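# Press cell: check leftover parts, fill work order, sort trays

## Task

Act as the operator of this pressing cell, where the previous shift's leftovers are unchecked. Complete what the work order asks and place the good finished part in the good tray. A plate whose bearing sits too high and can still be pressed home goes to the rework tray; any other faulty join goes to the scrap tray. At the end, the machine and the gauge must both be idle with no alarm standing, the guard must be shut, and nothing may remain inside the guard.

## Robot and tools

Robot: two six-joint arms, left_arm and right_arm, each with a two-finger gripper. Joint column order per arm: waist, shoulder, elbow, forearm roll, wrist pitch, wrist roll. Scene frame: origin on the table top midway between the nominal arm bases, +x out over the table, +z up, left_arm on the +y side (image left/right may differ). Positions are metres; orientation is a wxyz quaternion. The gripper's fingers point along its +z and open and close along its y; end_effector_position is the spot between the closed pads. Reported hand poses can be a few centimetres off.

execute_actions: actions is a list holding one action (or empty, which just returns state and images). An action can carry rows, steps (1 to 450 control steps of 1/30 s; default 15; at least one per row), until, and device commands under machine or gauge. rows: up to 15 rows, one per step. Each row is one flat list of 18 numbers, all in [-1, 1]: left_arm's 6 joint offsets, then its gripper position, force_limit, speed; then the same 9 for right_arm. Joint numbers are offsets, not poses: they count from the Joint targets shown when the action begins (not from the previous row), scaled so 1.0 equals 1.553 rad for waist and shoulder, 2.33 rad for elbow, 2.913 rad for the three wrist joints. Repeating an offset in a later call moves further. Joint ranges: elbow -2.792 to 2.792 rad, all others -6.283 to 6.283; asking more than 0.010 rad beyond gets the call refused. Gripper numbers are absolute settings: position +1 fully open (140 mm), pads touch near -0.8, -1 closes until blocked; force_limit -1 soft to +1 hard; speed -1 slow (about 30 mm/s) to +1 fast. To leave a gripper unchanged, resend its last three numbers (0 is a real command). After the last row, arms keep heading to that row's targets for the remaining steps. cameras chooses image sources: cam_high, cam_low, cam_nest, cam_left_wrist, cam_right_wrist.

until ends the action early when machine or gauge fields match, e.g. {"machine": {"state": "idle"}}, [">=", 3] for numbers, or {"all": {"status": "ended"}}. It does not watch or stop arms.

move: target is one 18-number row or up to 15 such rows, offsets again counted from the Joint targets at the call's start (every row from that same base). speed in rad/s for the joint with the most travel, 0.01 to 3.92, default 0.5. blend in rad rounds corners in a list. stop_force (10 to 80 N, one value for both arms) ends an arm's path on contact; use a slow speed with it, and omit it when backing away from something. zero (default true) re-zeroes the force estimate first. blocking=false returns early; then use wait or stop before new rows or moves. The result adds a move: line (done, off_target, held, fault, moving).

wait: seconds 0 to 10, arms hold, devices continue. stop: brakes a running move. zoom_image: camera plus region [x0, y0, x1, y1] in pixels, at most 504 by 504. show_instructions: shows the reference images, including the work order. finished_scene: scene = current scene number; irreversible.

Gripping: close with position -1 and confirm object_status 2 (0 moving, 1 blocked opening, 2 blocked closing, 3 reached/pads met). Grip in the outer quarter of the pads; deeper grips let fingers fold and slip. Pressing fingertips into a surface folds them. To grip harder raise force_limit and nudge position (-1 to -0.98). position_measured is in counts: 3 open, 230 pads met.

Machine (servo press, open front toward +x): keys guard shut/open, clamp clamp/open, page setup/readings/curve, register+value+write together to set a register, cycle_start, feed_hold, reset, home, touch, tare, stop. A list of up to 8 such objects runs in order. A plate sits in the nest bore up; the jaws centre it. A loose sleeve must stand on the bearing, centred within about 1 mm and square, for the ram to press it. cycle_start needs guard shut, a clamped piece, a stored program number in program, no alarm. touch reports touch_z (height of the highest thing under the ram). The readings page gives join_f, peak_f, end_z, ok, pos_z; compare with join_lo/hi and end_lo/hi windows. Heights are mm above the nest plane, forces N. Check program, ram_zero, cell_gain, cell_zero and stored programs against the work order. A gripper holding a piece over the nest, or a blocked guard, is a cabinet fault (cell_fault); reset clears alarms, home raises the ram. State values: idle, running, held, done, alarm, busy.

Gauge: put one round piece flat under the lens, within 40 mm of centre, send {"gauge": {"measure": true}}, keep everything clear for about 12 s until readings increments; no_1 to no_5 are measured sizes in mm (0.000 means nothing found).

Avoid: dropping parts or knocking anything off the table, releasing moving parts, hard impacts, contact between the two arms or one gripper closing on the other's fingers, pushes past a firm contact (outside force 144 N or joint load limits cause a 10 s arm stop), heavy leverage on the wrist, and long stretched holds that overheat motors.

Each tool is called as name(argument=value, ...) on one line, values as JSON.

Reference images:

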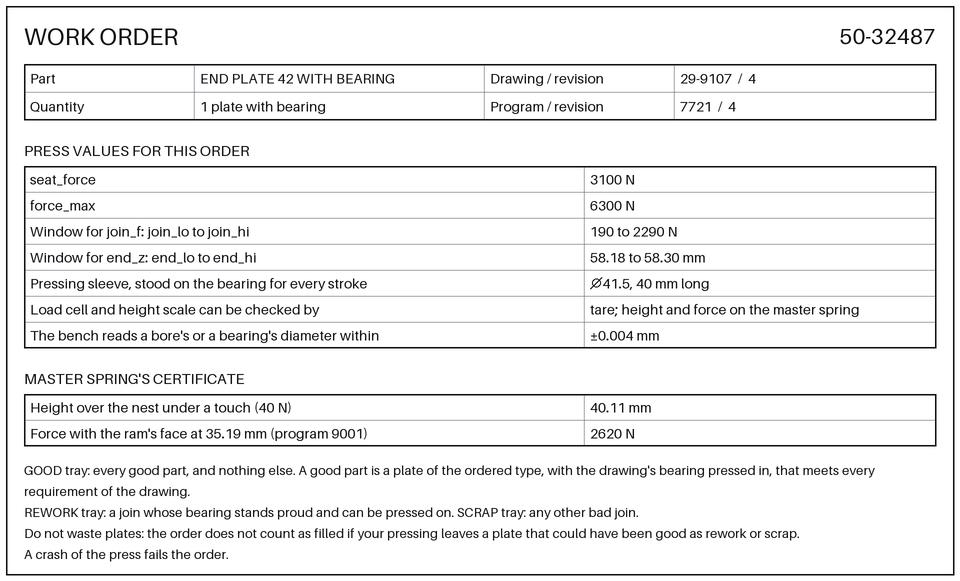

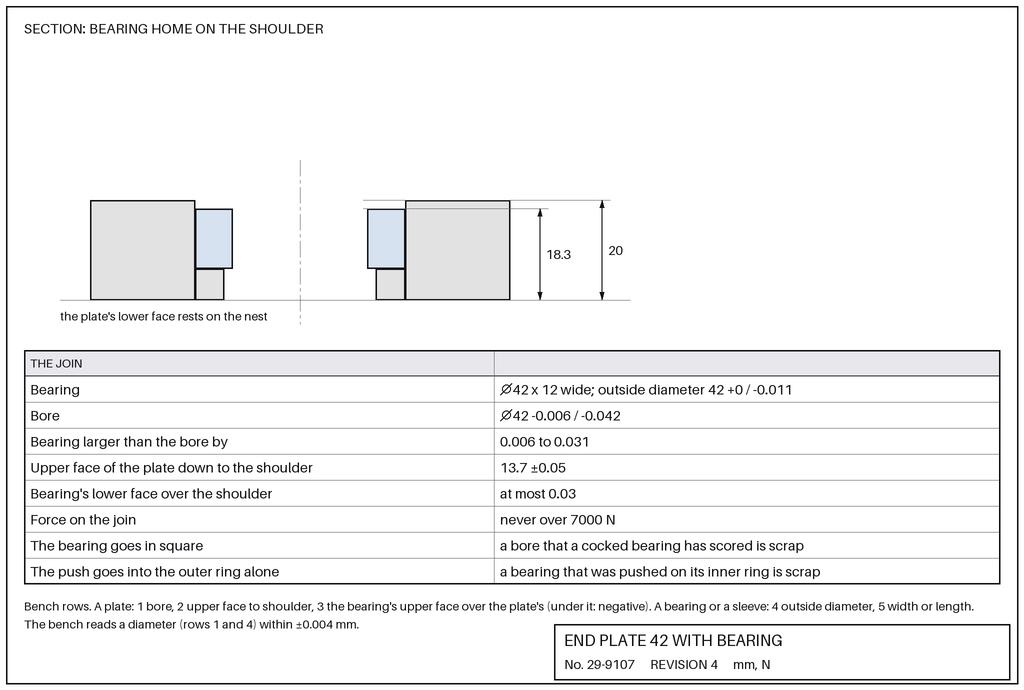

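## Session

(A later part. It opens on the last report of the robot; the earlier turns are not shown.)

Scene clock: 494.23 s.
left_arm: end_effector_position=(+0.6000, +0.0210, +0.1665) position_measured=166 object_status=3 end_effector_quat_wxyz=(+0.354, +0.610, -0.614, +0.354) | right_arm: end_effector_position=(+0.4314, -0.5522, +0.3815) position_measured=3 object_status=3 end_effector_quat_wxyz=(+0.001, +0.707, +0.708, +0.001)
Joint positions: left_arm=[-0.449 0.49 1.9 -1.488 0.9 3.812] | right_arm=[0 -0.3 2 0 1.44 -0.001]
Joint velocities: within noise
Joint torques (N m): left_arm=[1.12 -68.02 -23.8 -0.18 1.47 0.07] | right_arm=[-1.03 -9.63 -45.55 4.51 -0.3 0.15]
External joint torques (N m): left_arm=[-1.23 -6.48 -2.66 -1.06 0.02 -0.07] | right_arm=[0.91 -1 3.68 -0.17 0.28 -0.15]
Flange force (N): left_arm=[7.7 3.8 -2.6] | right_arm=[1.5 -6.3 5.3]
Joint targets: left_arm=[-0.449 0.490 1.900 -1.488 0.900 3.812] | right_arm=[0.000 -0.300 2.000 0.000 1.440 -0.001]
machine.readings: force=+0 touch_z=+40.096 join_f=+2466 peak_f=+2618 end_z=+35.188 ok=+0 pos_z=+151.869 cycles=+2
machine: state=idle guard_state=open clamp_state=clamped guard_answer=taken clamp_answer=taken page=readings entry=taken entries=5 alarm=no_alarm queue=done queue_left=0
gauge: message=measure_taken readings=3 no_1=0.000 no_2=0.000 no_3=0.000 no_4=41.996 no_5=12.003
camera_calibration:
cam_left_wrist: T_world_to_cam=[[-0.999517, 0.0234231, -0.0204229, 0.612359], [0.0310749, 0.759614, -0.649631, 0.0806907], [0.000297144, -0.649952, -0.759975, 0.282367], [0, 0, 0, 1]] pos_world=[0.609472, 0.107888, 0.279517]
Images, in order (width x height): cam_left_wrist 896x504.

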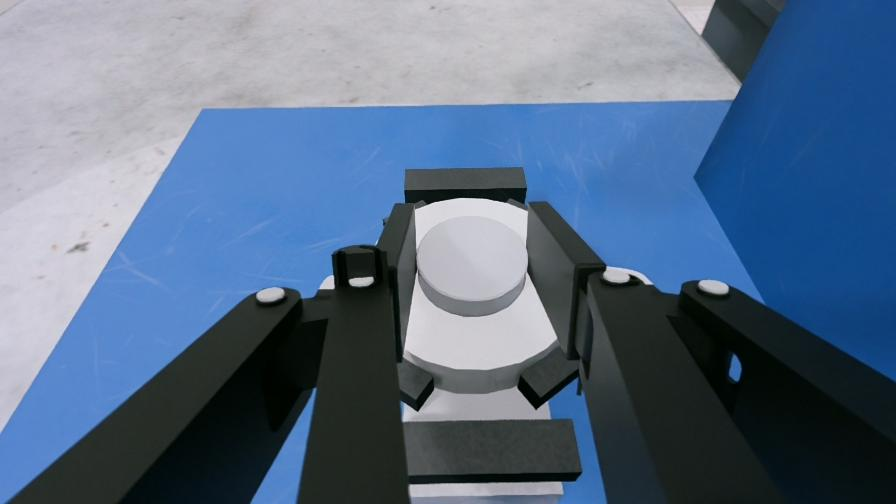

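execute_actions(actions=[{"rows":[[0,0,0,0,0,0,-0.28,-0.1,-1,0,0,0,0,0,0,1,1,1]],"steps":20}], cameras=["cam_left_wrist"])

zoom_image(camera="cam_left_wrist", region=[400, 200, 550, 360])

execute_actions(actions=[{"rows":[[0,0,0,0,0,0,-0.03,-0.1,-1,0,0,0,0,0,0,1,1,1]],"steps":30}], cameras=["cam_left_wrist","cam_nest"])

zoom_image(camera="cam_left_wrist", region=[400, 200, 550, 360])

Scene clock: 496.13 s.
left_arm: end_effector_position=(+0.6000, +0.0210, +0.1665) position_measured=164 object_status=3 end_effector_quat_wxyz=(+0.354, +0.610, -0.614, +0.354) | right_arm: end_effector_position=(+0.4314, -0.5522, +0.3815) position_measured=3 object_status=3 end_effector_quat_wxyz=(+0.001, +0.707, +0.708, +0.001)
Joint positions: left_arm=[-0.449 0.49 1.9 -1.488 0.9 3.812] | right_arm=[0 -0.3 2 0 1.44 -0.001]
Joint velocities: within noise
Joint torques (N m): left_arm=[0.78 -69.04 -24.39 -0.42 1.7 0.07] | right_arm=[-1.09 -9.5 -45.41 4.55 -0.34 0.13]
External joint torques (N m): left_arm=[-0.91 -5.27 -1.94 -0.82 -0.22 -0.07] | right_arm=[0.98 -1.25 3.53 -0.22 0.32 -0.13]
Flange force (N): left_arm=[6.1 3.5 -2.2] | right_arm=[1.7 -6.5 4.9]
Joint targets: left_arm=[-0.449 0.490 1.900 -1.488 0.900 3.812] | right_arm=[0.000 -0.300 2.000 0.000 1.440 -0.001]
machine.readings: force=+0 touch_z=+40.096 join_f=+2466 peak_f=+2618 end_z=+35.188 ok=+0 pos_z=+151.869 cycles=+2
machine: state=idle guard_state=open clamp_state=clamped guard_answer=taken clamp_answer=taken page=readings entry=taken entries=5 alarm=no_alarm queue=done queue_left=0
gauge: message=measure_taken readings=3 no_1=0.000 no_2=0.000 no_3=0.000 no_4=41.996 no_5=12.003
camera_calibration:
cam_left_wrist: T_world_to_cam=[[-0.999517, 0.0234235, -0.0204232, 0.612359], [0.0310754, 0.759614, -0.649631, 0.0806904], [0.000297143, -0.649952, -0.759975, 0.282367], [0, 0, 0, 1]] pos_world=[0.609472, 0.107888, 0.279517]
Images, in order (width x height): cam_left_wrist 896x504.

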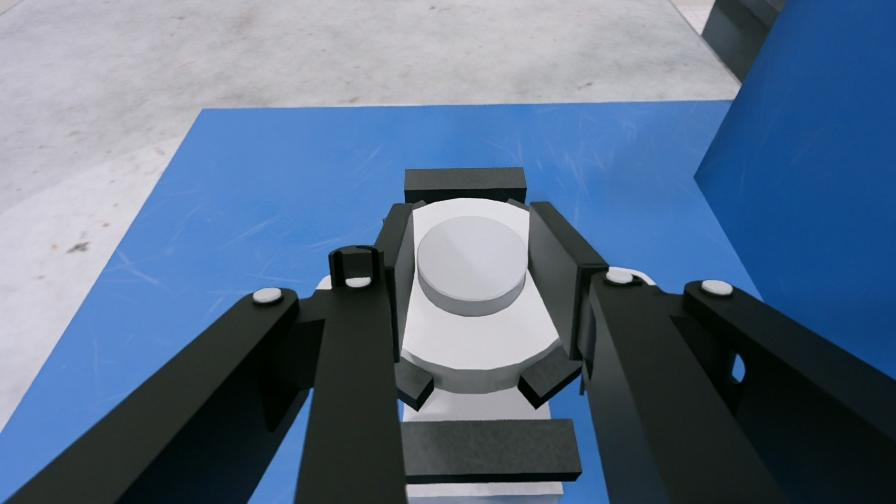

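Scaled by 3.150.

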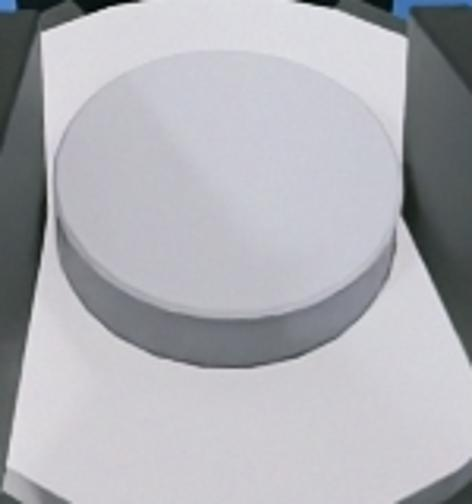

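Scene clock: 497.33 s.
left_arm: end_effector_position=(+0.6000, +0.0210, +0.1665) position_measured=132 object_status=3 end_effector_quat_wxyz=(+0.354, +0.610, -0.614, +0.354) | right_arm: end_effector_position=(+0.4314, -0.5522, +0.3815) position_measured=3 object_status=3 end_effector_quat_wxyz=(+0.001, +0.707, +0.708, +0.001)
Joint positions: left_arm=[-0.449 0.49 1.9 -1.488 0.9 3.812] | right_arm=[0 -0.3 2 0 1.44 -0.001]
Joint velocities: within noise
Joint torques (N m): left_arm=[1.52 -70.4 -25.88 -0.97 1.75 0.08] | right_arm=[-0.54 -9.74 -45.42 4.52 -0.31 0.11]
External joint torques (N m): left_arm=[-1.64 -3.79 -0.39 -0.26 -0.27 -0.08] | right_arm=[0.44 -1.22 3.31 -0.15 0.28 -0.11]
Flange force (N): left_arm=[4.7 4.7 -1.3] | right_arm=[0.3 -6.2 4.6]
Joint targets: left_arm=[-0.449 0.490 1.900 -1.488 0.900 3.812] | right_arm=[0.000 -0.300 2.000 0.000 1.440 -0.001]
machine.readings: force=+0 touch_z=+40.096 join_f=+2466 peak_f=+2618 end_z=+35.188 ok=+0 pos_z=+151.869 cycles=+2
machine: state=idle guard_state=open clamp_state=clamped guard_answer=taken clamp_answer=taken page=readings entry=taken entries=5 alarm=no_alarm queue=done queue_left=0
gauge: message=measure_taken readings=3 no_1=0.000 no_2=0.000 no_3=0.000 no_4=41.996 no_5=12.003
camera_calibration:
cam_left_wrist: T_world_to_cam=[[-0.999517, 0.0234235, -0.0204232, 0.612359], [0.0310754, 0.759614, -0.649631, 0.0806904], [0.000297143, -0.649952, -0.759975, 0.282367], [0, 0, 0, 1]] pos_world=[0.609472, 0.107888, 0.279517]
Images, in order (width x height): cam_nest 896x504, cam_left_wrist 896x504.

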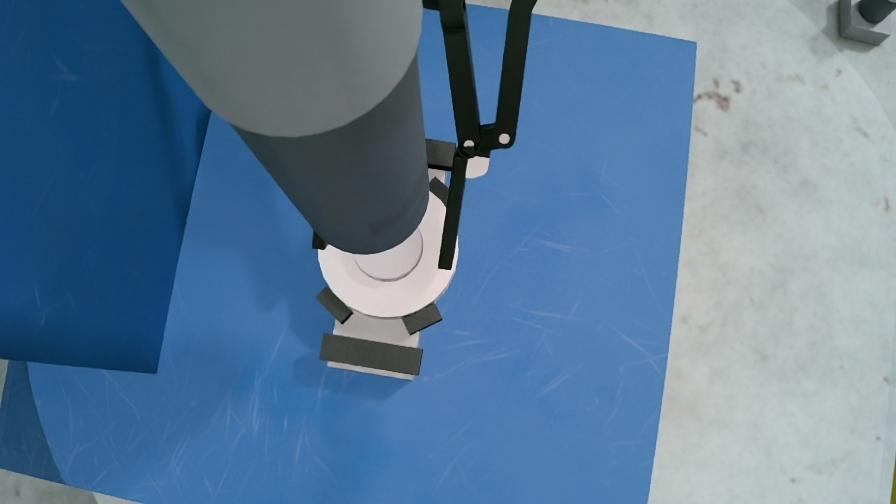

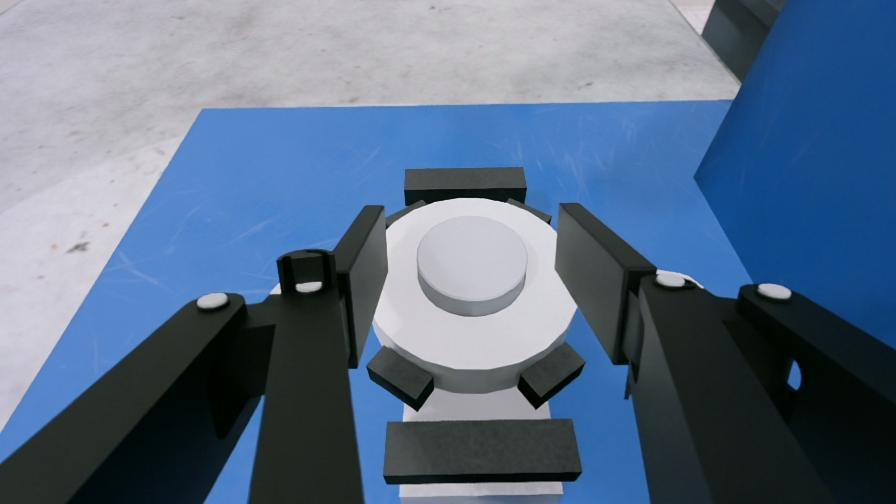

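Scaled by 3.150.

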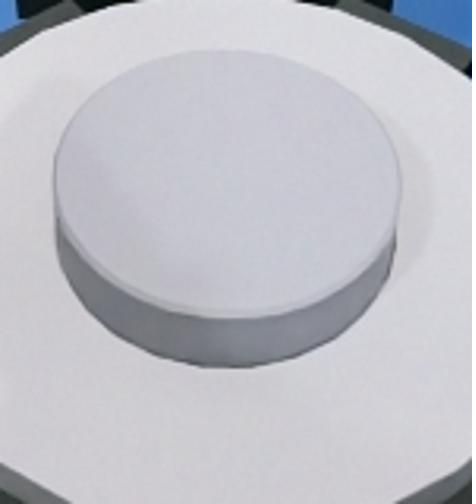

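move(target=[[0,-0.01996,-0.00472,0.01143,0.0012,-0.01888,-0.03,-0.1,-1,0,0,0,0,0,0,1,1,1],[0.09156,-0.05821,0.02742,0.03914,0.03457,-0.00625,-0.03,-0.1,-1,0,0,0,0,0,0,1,1,1],[0.26922,-0.21191,-0.03755,0.13598,0.15386,-0.11342,-0.03,-0.1,-1,0,0,0,0,0,0,1,1,1],[0.20206,-0.12788,0.04494,0.51082,-0.3782,-0.7693,-0.03,-0.1,-1,0,0,0,0,0,0,1,1,1],[0.20206,-0.05235,0.06708,0.51082,-0.43618,-0.7693,-0.03,-0.1,-1,0,0,0,0,0,0,1,1,1]], speed=[0.06,0.4,0.6,0.9,0.4], blend=[0.005,0.03,0.1,0.03,0], cameras=["cam_left_wrist","cam_nest","cam_low"])

zoom_image(camera="cam_nest", region=[300, 160, 480, 390])

Scene clock: 507.47 s.
left_arm: end_effector_position=(+0.8610, +0.4845, +0.1603) position_measured=132 object_status=3 end_effector_quat_wxyz=(+0.035, +0.864, -0.061, +0.499) | right_arm: end_effector_position=(+0.4314, -0.5522, +0.3815) position_measured=3 object_status=3 end_effector_quat_wxyz=(+0.001, +0.707, +0.708, +0.001)
Joint positions: left_arm=[-0.135 0.409 2.056 0 -0.371 1.571] | right_arm=[0 -0.3 2 0 1.44 -0.001]
Joint velocities: within noise
Joint torques (N m): left_arm=[1.47 -64.92 -27.86 2.96 -2.23 0.08] | right_arm=[-0.92 -9.54 -45.58 4.47 -0.37 0.14]
External joint torques (N m): left_arm=[-1.66 -3.97 -0.6 -0.29 -0.17 -0.08] | right_arm=[0.79 -1.13 3.7 -0.13 0.35 -0.14]
Flange force (N): left_arm=[3.1 3.9 -5.8] | right_arm=[1.2 -6.6 5.2]
Joint targets: left_arm=[-0.135 0.409 2.056 0.000 -0.371 1.571] | right_arm=[0.000 -0.300 2.000 0.000 1.440 -0.001]
machine.readings: force=+0 touch_z=+40.096 join_f=+2466 peak_f=+2618 end_z=+35.188 ok=+0 pos_z=+151.869 cycles=+2
machine: state=idle guard_state=open clamp_state=clamped guard_answer=taken clamp_answer=taken page=readings entry=taken entries=5 alarm=no_alarm queue=done queue_left=0
gauge: message=measure_taken readings=3 no_1=0.000 no_2=0.000 no_3=0.000 no_4=41.996 no_5=12.003
move: done
camera_calibration:
cam_left_wrist: T_world_to_cam=[[-0.158134, -0.987241, -0.0186819, 0.627123], [-0.749812, 0.132371, -0.648274, 0.692542], [0.642476, -0.0885061, -0.761178, -0.245882], [0, 0, 0, 1]] pos_world=[0.776419, 0.505687, 0.273513]
Images, in order (width x height): cam_low 896x504, cam_nest 896x504, cam_left_wrist 896x504.

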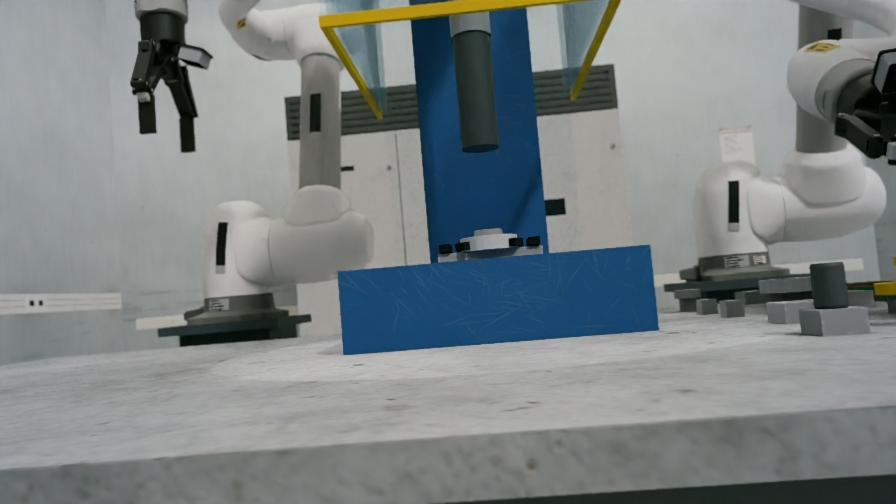

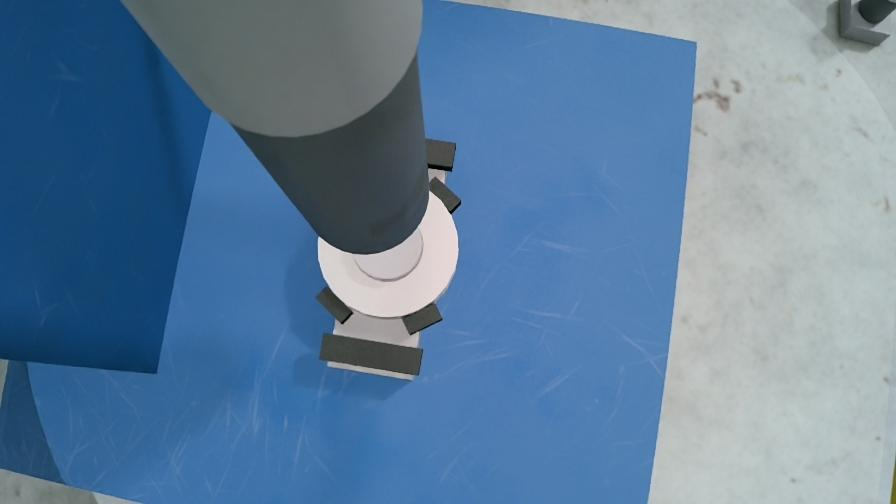

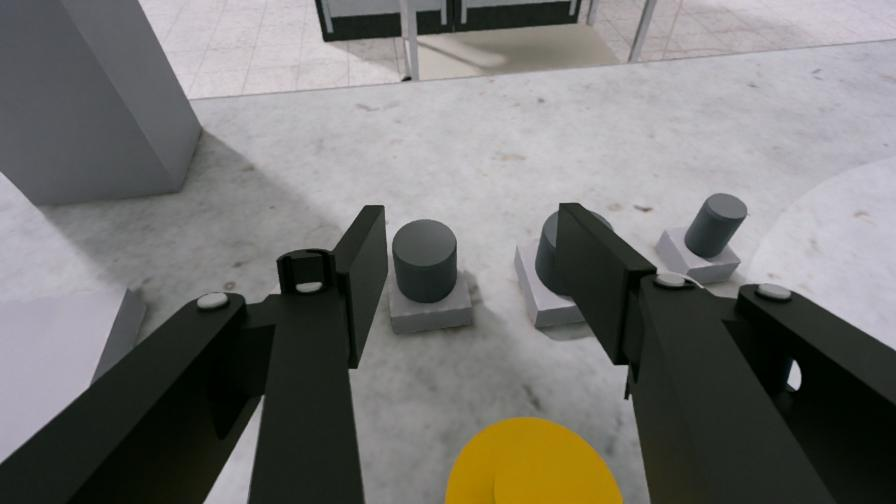

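Scaled by 2.191.

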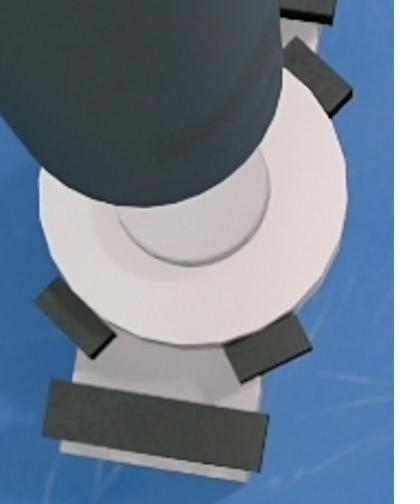

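zoom_image(camera="cam_left_wrist", region=[370, 200, 500, 345])

zoom_image(camera="cam_left_wrist", region=[500, 190, 650, 340])

Scaled by 3.476.

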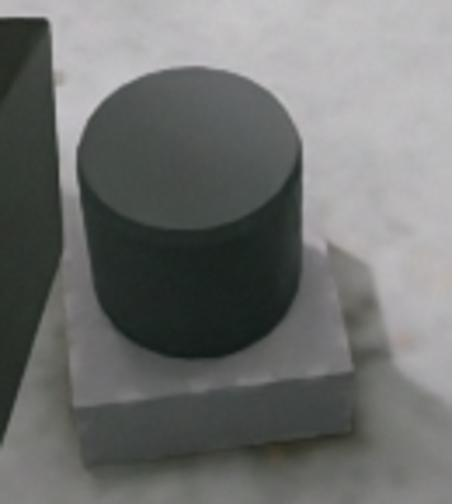

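Scaled by 3.360.

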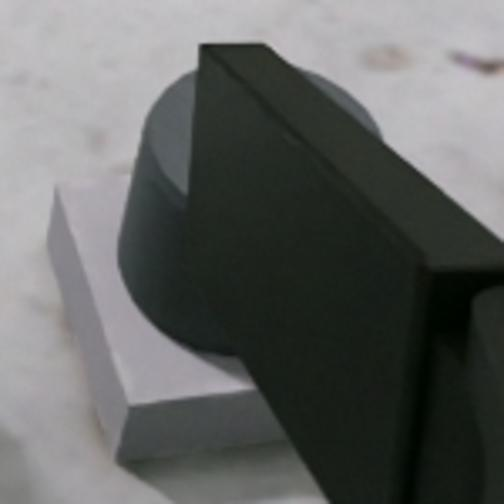

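move(target=[0.01481,0.08661,-0.0676,0,0.0079,0,-0.03,-0.1,-1,0,0,0,0,0,0,1,1,1], speed=0.2, cameras=["cam_left_wrist"])

zoom_image(camera="cam_left_wrist", region=[370, 190, 570, 390])

Scene clock: 510.77 s.
left_arm: end_effector_position=(+0.9463, +0.4950, +0.1304) position_measured=132 object_status=3 end_effector_quat_wxyz=(+0.029, +0.865, -0.051, +0.499) | right_arm: end_effector_position=(+0.4314, -0.5522, +0.3815) position_measured=3 object_status=3 end_effector_quat_wxyz=(+0.001, +0.707, +0.708, +0.001)
Joint positions: left_arm=[-0.112 0.543 1.899 0 -0.348 1.571] | right_arm=[0 -0.3 2 0 1.44 -0.001]
Joint velocities: within noise
Joint torques (N m): left_arm=[1.29 -77.89 -28.76 2.98 -2.26 0.03] | right_arm=[-1.24 -9.33 -45.57 4.51 -0.35 0.14]
External joint torques (N m): left_arm=[-1.53 -3.93 -0.49 -0.23 -0.14 -0.03] | right_arm=[1.13 -1.55 3.43 -0.14 0.32 -0.14]
Flange force (N): left_arm=[2.7 3.2 -5.5] | right_arm=[2.0 -7.0 4.7]
Joint targets: left_arm=[-0.112 0.543 1.899 0.000 -0.348 1.571] | right_arm=[0.000 -0.300 2.000 0.000 1.440 -0.001]
machine.readings: force=+0 touch_z=+40.096 join_f=+2466 peak_f=+2618 end_z=+35.188 ok=+0 pos_z=+151.869 cycles=+2
machine: state=idle guard_state=open clamp_state=clamped guard_answer=taken clamp_answer=taken page=readings entry=taken entries=5 alarm=no_alarm queue=done queue_left=0
gauge: message=measure_taken readings=3 no_1=0.000 no_2=0.000 no_3=0.000 no_4=41.996 no_5=12.003
move: done
camera_calibration:
cam_left_wrist: T_world_to_cam=[[-0.135321, -0.990626, -0.0186899, 0.630607], [-0.752628, 0.115042, -0.648318, 0.746883], [0.644391, -0.0736643, -0.76114, -0.331727], [0, 0, 0, 1]] pos_world=[0.861221, 0.514336, 0.243513]
Images, in order (width x height): cam_left_wrist 896x504.

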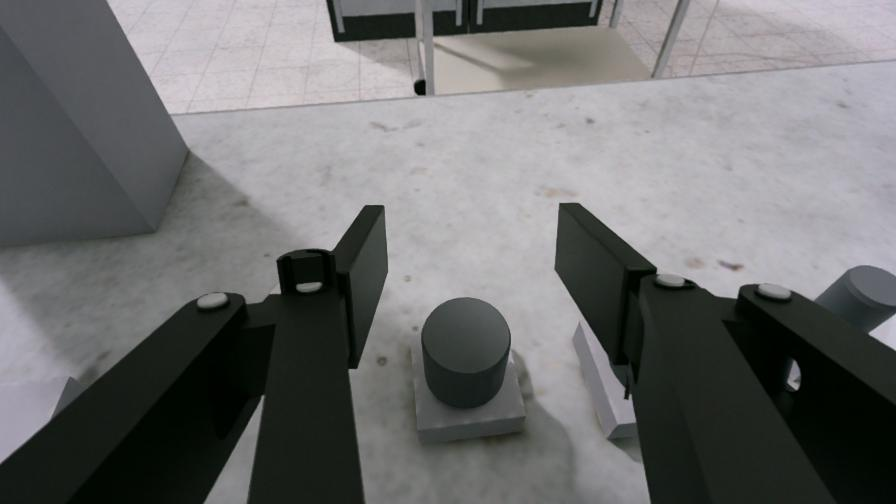

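Scaled by 2.520.

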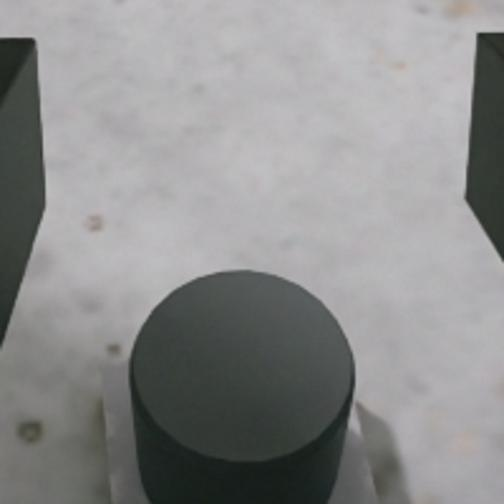

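move(target=[0.0009,0.05493,0.00588,0,-0.03398,0,-0.03,-0.1,-1,0,0,0,0,0,0,1,1,1], speed=0.06, stop_force=15, cameras=["cam_left_wrist"])

zoom_image(camera="cam_left_wrist", region=[370, 190, 570, 390])

Scene clock: 514.03 s.
left_arm: end_effector_position=(+0.9464, +0.4964, +0.0675) position_measured=132 object_status=3 end_effector_quat_wxyz=(+0.029, +0.865, -0.050, +0.499) | right_arm: end_effector_position=(+0.4314, -0.5522, +0.3815) position_measured=3 object_status=3 end_effector_quat_wxyz=(+0.001, +0.707, +0.708, +0.001)
Joint positions: left_arm=[-0.111 0.629 1.912 0 -0.447 1.571] | right_arm=[0 -0.3 2 0 1.44 -0.001]
Joint velocities: within noise
Joint torques (N m): left_arm=[0.92 -81.74 -25.37 2.68 -2.24 0.12] | right_arm=[-1.04 -9.4 -45.69 4.51 -0.34 0.16]
External joint torques (N m): left_arm=[-1.17 -3.81 -0.39 -0.27 -0.14 -0.12] | right_arm=[0.89 -1.11 3.81 -0.17 0.32 -0.16]
Flange force (N): left_arm=[3.0 2.4 -5.2] | right_arm=[1.4 -6.6 5.4]
Joint targets: left_arm=[-0.111 0.629 1.912 0.000 -0.447 1.571] | right_arm=[0.000 -0.300 2.000 0.000 1.440 -0.001]
machine.readings: force=+0 touch_z=+40.096 join_f=+2466 peak_f=+2618 end_z=+35.188 ok=+0 pos_z=+151.869 cycles=+2
machine: state=idle guard_state=open clamp_state=clamped guard_answer=taken clamp_answer=taken page=readings entry=taken entries=5 alarm=no_alarm queue=done queue_left=0
gauge: message=measure_taken readings=3 no_1=0.000 no_2=0.000 no_3=0.000 no_4=41.996 no_5=12.003
move: done
camera_calibration:
cam_left_wrist: T_world_to_cam=[[-0.133919, -0.990814, -0.0187863, 0.629545], [-0.752882, 0.11405, -0.648199, 0.706814], [0.644387, -0.0726621, -0.76124, -0.379998], [0, 0, 0, 1]] pos_world=[0.861321, 0.515539, 0.180713]
Images, in order (width x height): cam_left_wrist 896x504.

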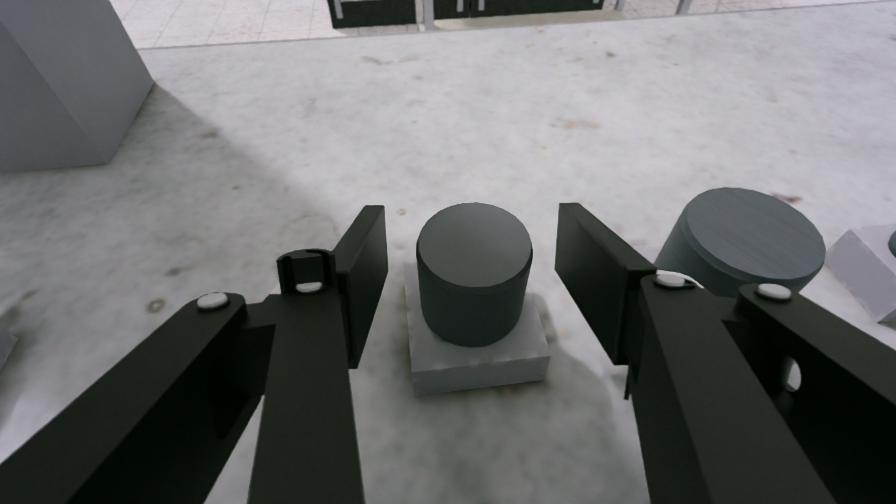

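Scaled by 2.520.

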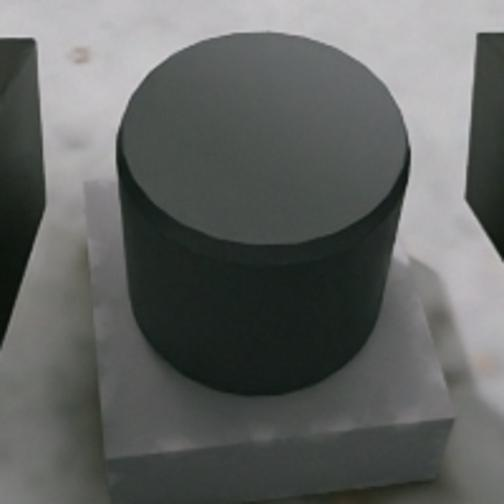

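execute_actions(actions=[{"rows":[[0,0,0,0,0,0,-1,0,-1,0,0,0,0,0,0,1,1,1]],"steps":45}], cameras=["cam_left_wrist"])

zoom_image(camera="cam_left_wrist", region=[370, 190, 570, 390])

Scene clock: 516.30 s.
left_arm: end_effector_position=(+0.9464, +0.4964, +0.0676) position_measured=170 object_status=2 end_effector_quat_wxyz=(+0.029, +0.865, -0.050, +0.499) | right_arm: end_effector_position=(+0.4314, -0.5522, +0.3815) position_measured=3 object_status=3 end_effector_quat_wxyz=(+0.001, +0.707, +0.708, +0.001)
Joint positions: left_arm=[-0.111 0.629 1.912 0 -0.447 1.571] | right_arm=[0 -0.3 2 0 1.44 -0.001]
Joint velocities: within noise
Joint torques (N m): left_arm=[1.05 -78.71 -24.62 2.71 -1.52 0.06] | right_arm=[-0.74 -9.49 -45.61 4.5 -0.32 0.2]
External joint torques (N m): left_arm=[-1.3 -6.89 -1.22 -0.29 -0.87 -0.06] | right_arm=[0.62 -1.29 3.66 -0.16 0.29 -0.2]
Flange force (N): left_arm=[4.9 2.9 -8.7] | right_arm=[0.5 -6.8 5.2]
Joint targets: left_arm=[-0.111 0.629 1.912 0.000 -0.447 1.571] | right_arm=[0.000 -0.300 2.000 0.000 1.440 -0.001]
machine.readings: force=+0 touch_z=+40.096 join_f=+2466 peak_f=+2618 end_z=+35.188 ok=+0 pos_z=+151.869 cycles=+2
machine: state=idle guard_state=open clamp_state=clamped guard_answer=taken clamp_answer=taken page=readings entry=taken entries=5 alarm=no_alarm queue=done queue_left=0
gauge: message=measure_taken readings=3 no_1=0.000 no_2=0.000 no_3=0.000 no_4=41.996 no_5=12.003
camera_calibration:
cam_left_wrist: T_world_to_cam=[[-0.133843, -0.990826, -0.0187233, 0.629477], [-0.752854, 0.113947, -0.64825, 0.706916], [0.644436, -0.0726676, -0.761198, -0.379968], [0, 0, 0, 1]] pos_world=[0.861321, 0.515539, 0.180813]
Images, in order (width x height): cam_left_wrist 896x504.

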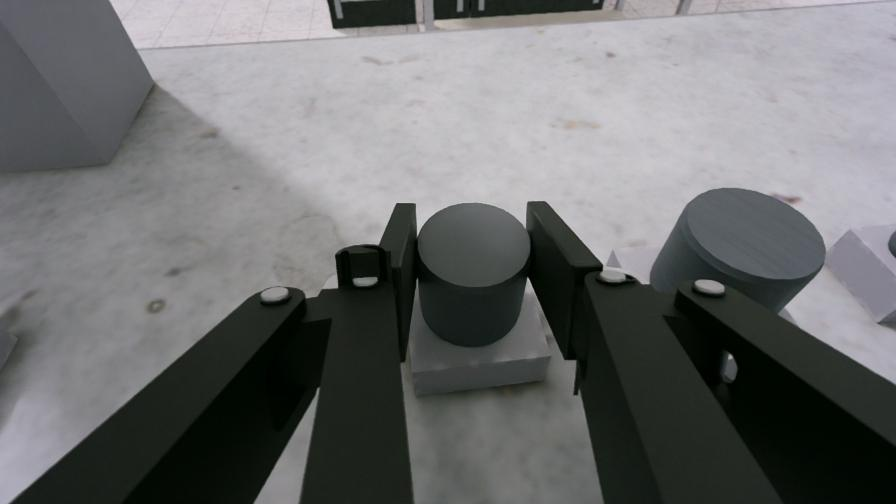

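Scaled by 2.520.

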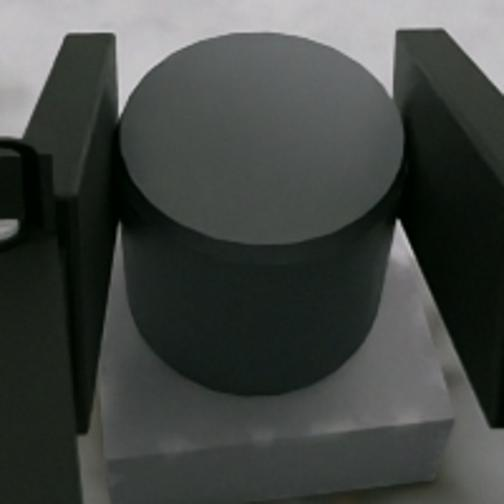

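move(target=[[0,-0.05493,-0.00588,0,0.03398,0,-1,0,-1,0,0,0,0,0,0,1,1,1],[-0.01558,-0.21706,0.03957,0,0.08407,0,-1,0,-1,0,0,0,0,0,0,1,1,1],[0.05158,-0.30109,-0.04292,-0.37484,0.61614,0.65589,-1,0,-1,0,0,0,0,0,0,1,1,1],[-0.12608,-0.16491,0.01803,-0.46165,0.4979,0.74703,-1,0,-1,0,0,0,0,0,0,1,1,1],[-0.22144,-0.12009,-0.01614,-0.49149,0.46351,0.73622,-1,0,-1,0,0,0,0,0,0,1,1,1]], speed=[0.08,0.3,0.6,0.4,0.15], blend=[0.01,0.05,0.1,0.03,0], cameras=["cam_left_wrist","cam_nest","cam_low"])

zoom_image(camera="cam_left_wrist", region=[370, 190, 570, 390])

zoom_image(camera="cam_low", region=[380, 140, 600, 280])

Scene clock: 528.77 s.
left_arm: end_effector_position=(+0.6002, +0.0168, +0.2083) position_measured=170 object_status=2 end_effector_quat_wxyz=(+0.354, +0.611, -0.614, +0.353) | right_arm: end_effector_position=(+0.4314, -0.5522, +0.3815) position_measured=3 object_status=3 end_effector_quat_wxyz=(+0.001, +0.707, +0.708, +0.001)
Joint positions: left_arm=[-0.455 0.442 1.875 -1.432 0.904 3.716] | right_arm=[0 -0.3 2 0 1.44 -0.001]
Joint velocities: within noise
Joint torques (N m): left_arm=[1.41 -71.89 -30.7 -1.6 2.21 0.06] | right_arm=[-0.82 -9.42 -45.57 4.46 -0.31 0.1]
External joint torques (N m): left_arm=[-1.51 -0.64 1.93 0.45 -0.91 -0.06] | right_arm=[0.66 -1.17 3.53 -0.1 0.29 -0.1]
Flange force (N): left_arm=[0.5 5.4 0.6] | right_arm=[0.9 -6.4 5.0]
Joint targets: left_arm=[-0.455 0.442 1.875 -1.432 0.904 3.716] | right_arm=[0.000 -0.300 2.000 0.000 1.440 -0.001]
machine.readings: force=+0 touch_z=+40.096 join_f=+2466 peak_f=+2618 end_z=+35.188 ok=+0 pos_z=+151.869 cycles=+2
machine: state=idle guard_state=open clamp_state=clamped guard_answer=taken clamp_answer=taken page=readings entry=taken entries=5 alarm=no_alarm queue=done queue_left=0
gauge: message=measure_taken readings=3 no_1=0.000 no_2=0.000 no_3=0.000 no_4=41.996 no_5=12.003
move: done
camera_calibration:
cam_left_wrist: T_world_to_cam=[[-0.999553, 0.0233868, -0.0186122, 0.613166], [0.0298723, 0.760815, -0.648281, 0.111479], [-0.00100074, -0.648547, -0.761174, 0.312453], [0, 0, 0, 1]] pos_world=[0.609874, 0.103486, 0.321513]
Images, in order (width x height): cam_low 896x504, cam_nest 896x504, cam_left_wrist 896x504.

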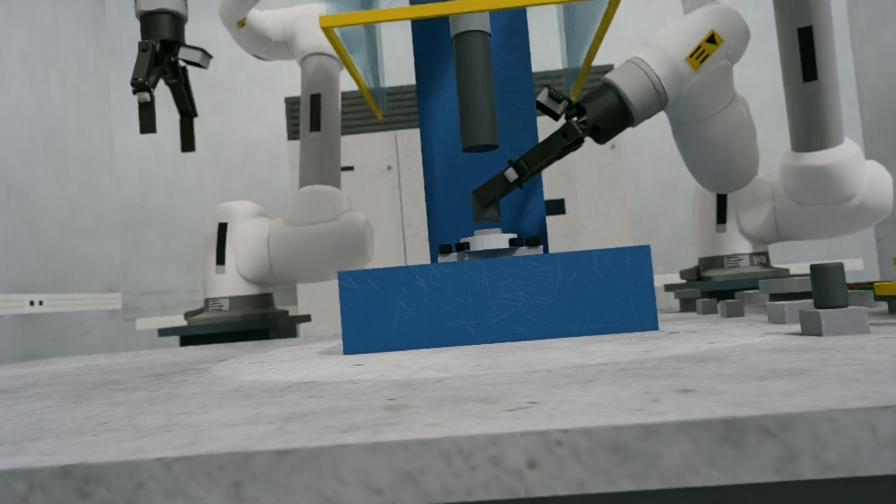

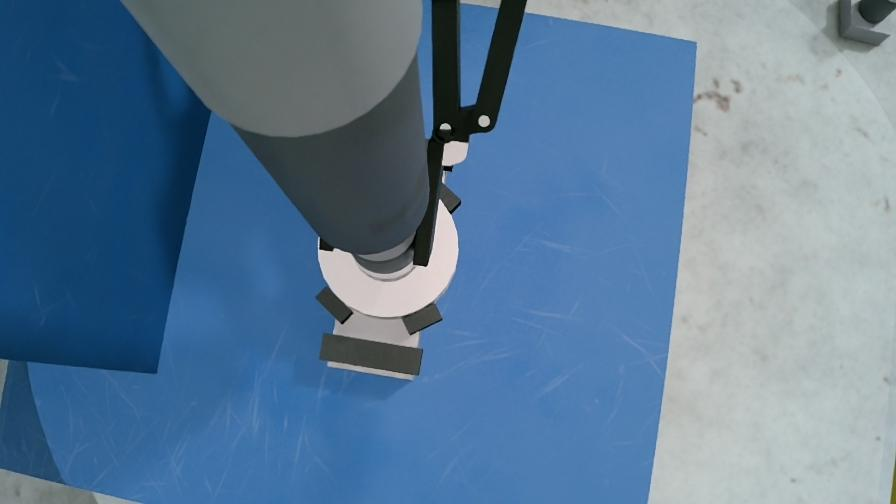

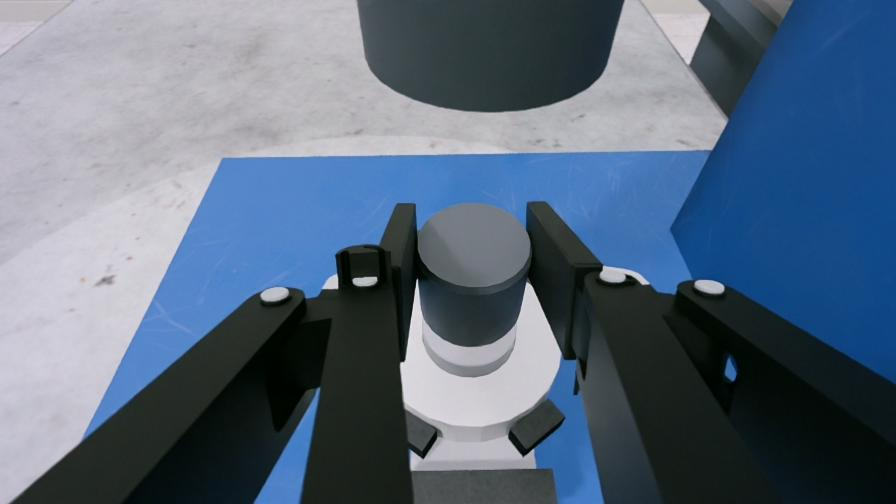

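Scaled by 2.520.

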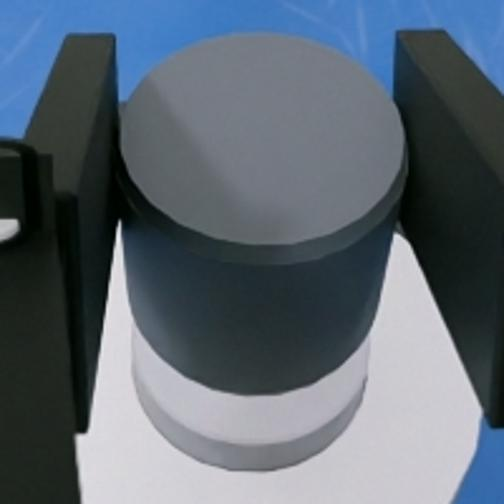

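Scaled by 2.291.

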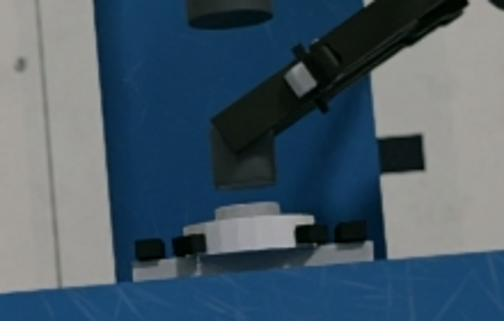

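move(target=[0.00089,0.00849,0.00181,-0.00444,-0.00021,0.0077,-1,0,-1,0,0,0,0,0,0,1,1,1], speed=0.02, stop_force=10, cameras=["cam_left_wrist","cam_low"])

zoom_image(camera="cam_left_wrist", region=[400, 280, 550, 380])

zoom_image(camera="cam_low", region=[440, 170, 540, 260])

Scene clock: 532.70 s.
left_arm: end_effector_position=(+0.6011, +0.0173, +0.1978) position_measured=170 object_status=2 end_effector_quat_wxyz=(+0.355, +0.611, -0.614, +0.353) | right_arm: end_effector_position=(+0.4314, -0.5522, +0.3815) position_measured=3 object_status=3 end_effector_quat_wxyz=(+0.001, +0.707, +0.708, +0.001)
Joint positions: left_arm=[-0.453 0.455 1.879 -1.445 0.903 3.738] | right_arm=[0 -0.3 2 0 1.44 -0.001]
Joint velocities: within noise
Joint torques (N m): left_arm=[1.28 -72.35 -29.96 -1.67 2.32 0.07] | right_arm=[-0.8 -9.82 -45.65 4.48 -0.38 0.12]
External joint torques (N m): left_arm=[-1.41 -0.5 1.76 0.5 -0.98 -0.07] | right_arm=[0.77 -1.49 3.53 -0.11 0.36 -0.12]
Flange force (N): left_arm=[0.7 4.8 0.6] | right_arm=[1.1 -7.0 4.8]
Joint targets: left_arm=[-0.453 0.455 1.879 -1.445 0.903 3.738] | right_arm=[0.000 -0.300 2.000 0.000 1.440 -0.001]
machine.readings: force=+0 touch_z=+40.096 join_f=+2466 peak_f=+2618 end_z=+35.188 ok=+0 pos_z=+151.869 cycles=+2
machine: state=idle guard_state=open clamp_state=clamped guard_answer=taken clamp_answer=taken page=readings entry=taken entries=5 alarm=no_alarm queue=done queue_left=0
gauge: message=measure_taken readings=3 no_1=0.000 no_2=0.000 no_3=0.000 no_4=41.996 no_5=12.003
move: done
camera_calibration:
cam_left_wrist: T_world_to_cam=[[-0.999544, 0.0238655, -0.0185142, 0.613769], [0.0301724, 0.760476, -0.648665, 0.104171], [-0.00140115, -0.648927, -0.760849, 0.304894], [0, 0, 0, 1]] pos_world=[0.610773, 0.103986, 0.310914]
Images, in order (width x height): cam_low 896x504, cam_left_wrist 896x504.

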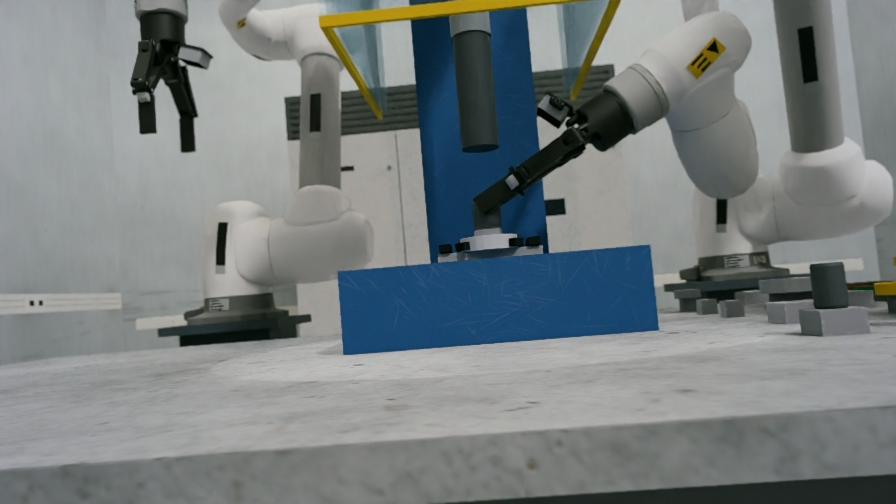

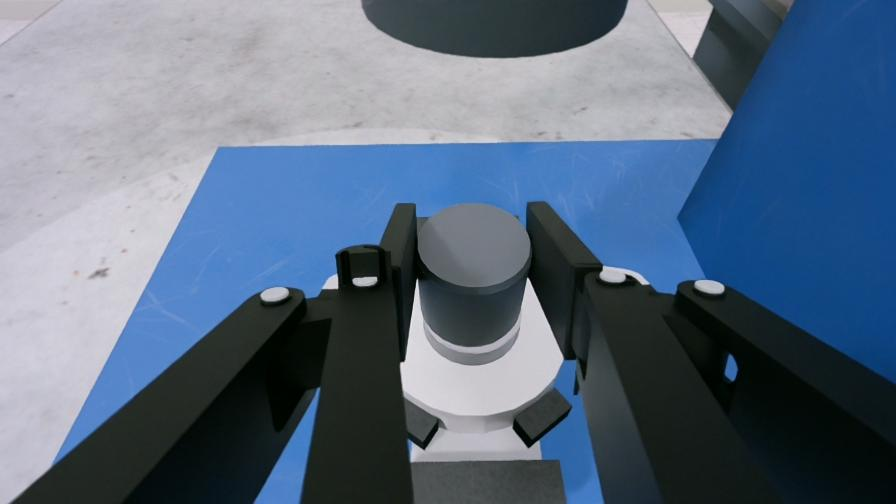

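Scaled by 3.360.

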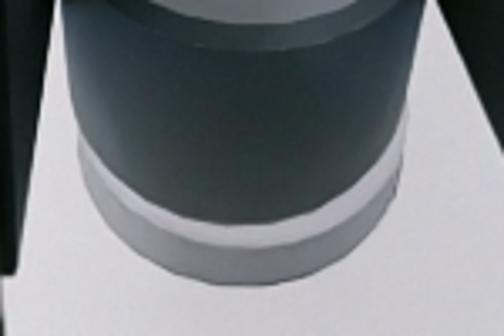

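Scaled by 5.040.

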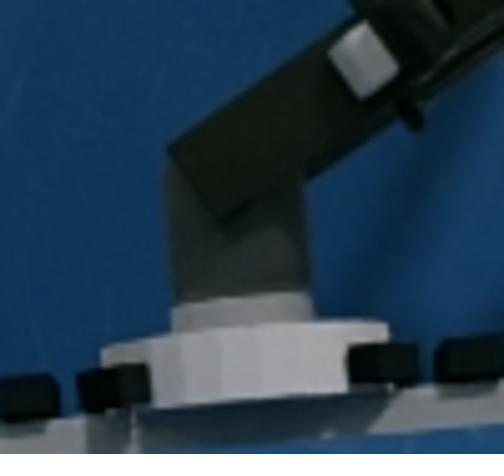

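move(target=[0.00039,0.00024,0.00083,-0.0005,0.00007,0.00104,-1,0,-1,0,0,0,0,0,0,1,1,1], speed=0.01, stop_force=10, cameras=["cam_left_wrist","cam_low"])

zoom_image(camera="cam_left_wrist", region=[400, 280, 550, 380])

zoom_image(camera="cam_low", region=[465, 190, 515, 250])

Scene clock: 535.83 s.
left_arm: end_effector_position=(+0.6006, +0.0179, +0.1968) position_measured=170 object_status=2 end_effector_quat_wxyz=(+0.355, +0.611, -0.614, +0.353) | right_arm: end_effector_position=(+0.4314, -0.5522, +0.3815) position_measured=3 object_status=3 end_effector_quat_wxyz=(+0.001, +0.707, +0.708, +0.001)
Joint positions: left_arm=[-0.453 0.456 1.881 -1.446 0.903 3.741] | right_arm=[0 -0.3 2 0 1.44 -0.001]
Joint velocities: within noise
Joint torques (N m): left_arm=[1.19 -72.2 -29.98 -1.68 2.3 0.05] | right_arm=[-0.88 -9.39 -45.44 4.5 -0.34 0.14]
External joint torques (N m): left_arm=[-1.29 -0.95 1.81 0.5 -0.95 -0.05] | right_arm=[0.79 -1.53 3.48 -0.15 0.32 -0.14]
Flange force (N): left_arm=[0.9 5.3 0.0] | right_arm=[1.1 -7.0 4.8]
Joint targets: left_arm=[-0.453 0.456 1.881 -1.446 0.903 3.741] | right_arm=[0.000 -0.300 2.000 0.000 1.440 -0.001]
machine.readings: force=+0 touch_z=+40.096 join_f=+2466 peak_f=+2618 end_z=+35.188 ok=+0 pos_z=+151.869 cycles=+2
machine: state=idle guard_state=open clamp_state=clamped guard_answer=taken clamp_answer=taken page=readings entry=taken entries=5 alarm=no_alarm queue=done queue_left=0
gauge: message=measure_taken readings=3 no_1=0.000 no_2=0.000 no_3=0.000 no_4=41.996 no_5=12.003
move: done
camera_calibration:
cam_left_wrist: T_world_to_cam=[[-0.999541, 0.0239405, -0.0185801, 0.613345], [0.0302721, 0.760432, -0.648712, 0.102961], [-0.00140162, -0.648977, -0.760807, 0.304579], [0, 0, 0, 1]] pos_world=[0.610373, 0.104686, 0.309914]
Images, in order (width x height): cam_low 896x504, cam_left_wrist 896x504.

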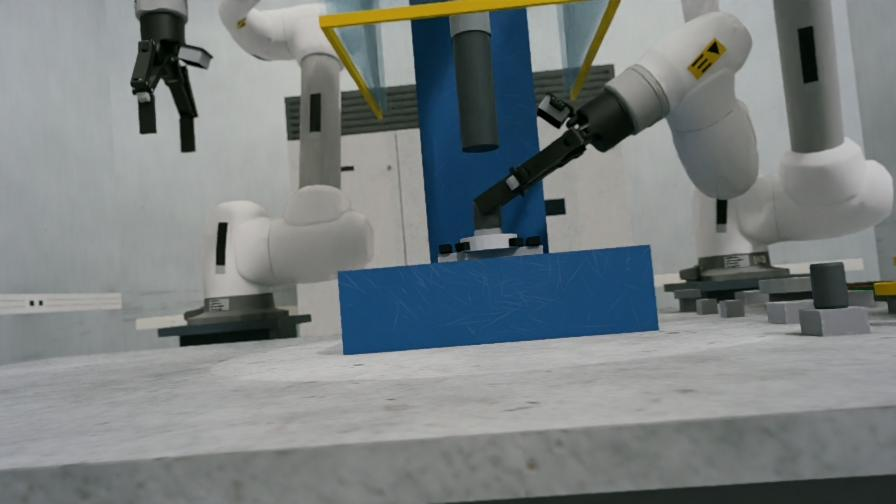

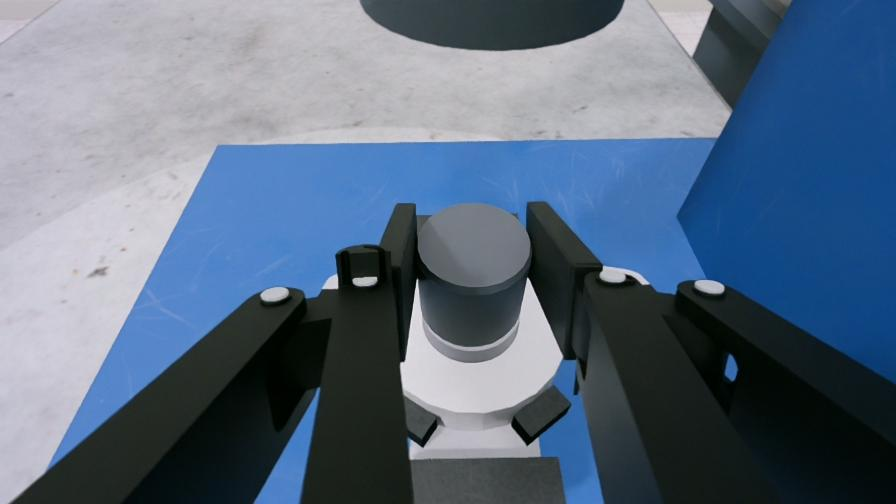

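Scaled by 3.360.

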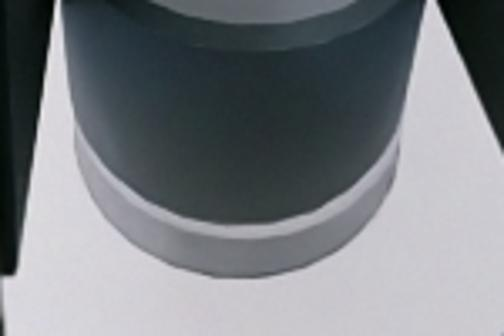

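Scaled by 8.400.

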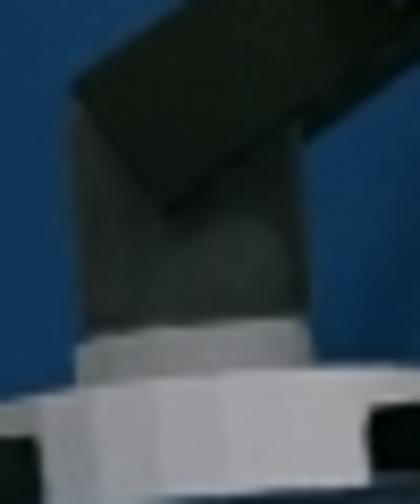

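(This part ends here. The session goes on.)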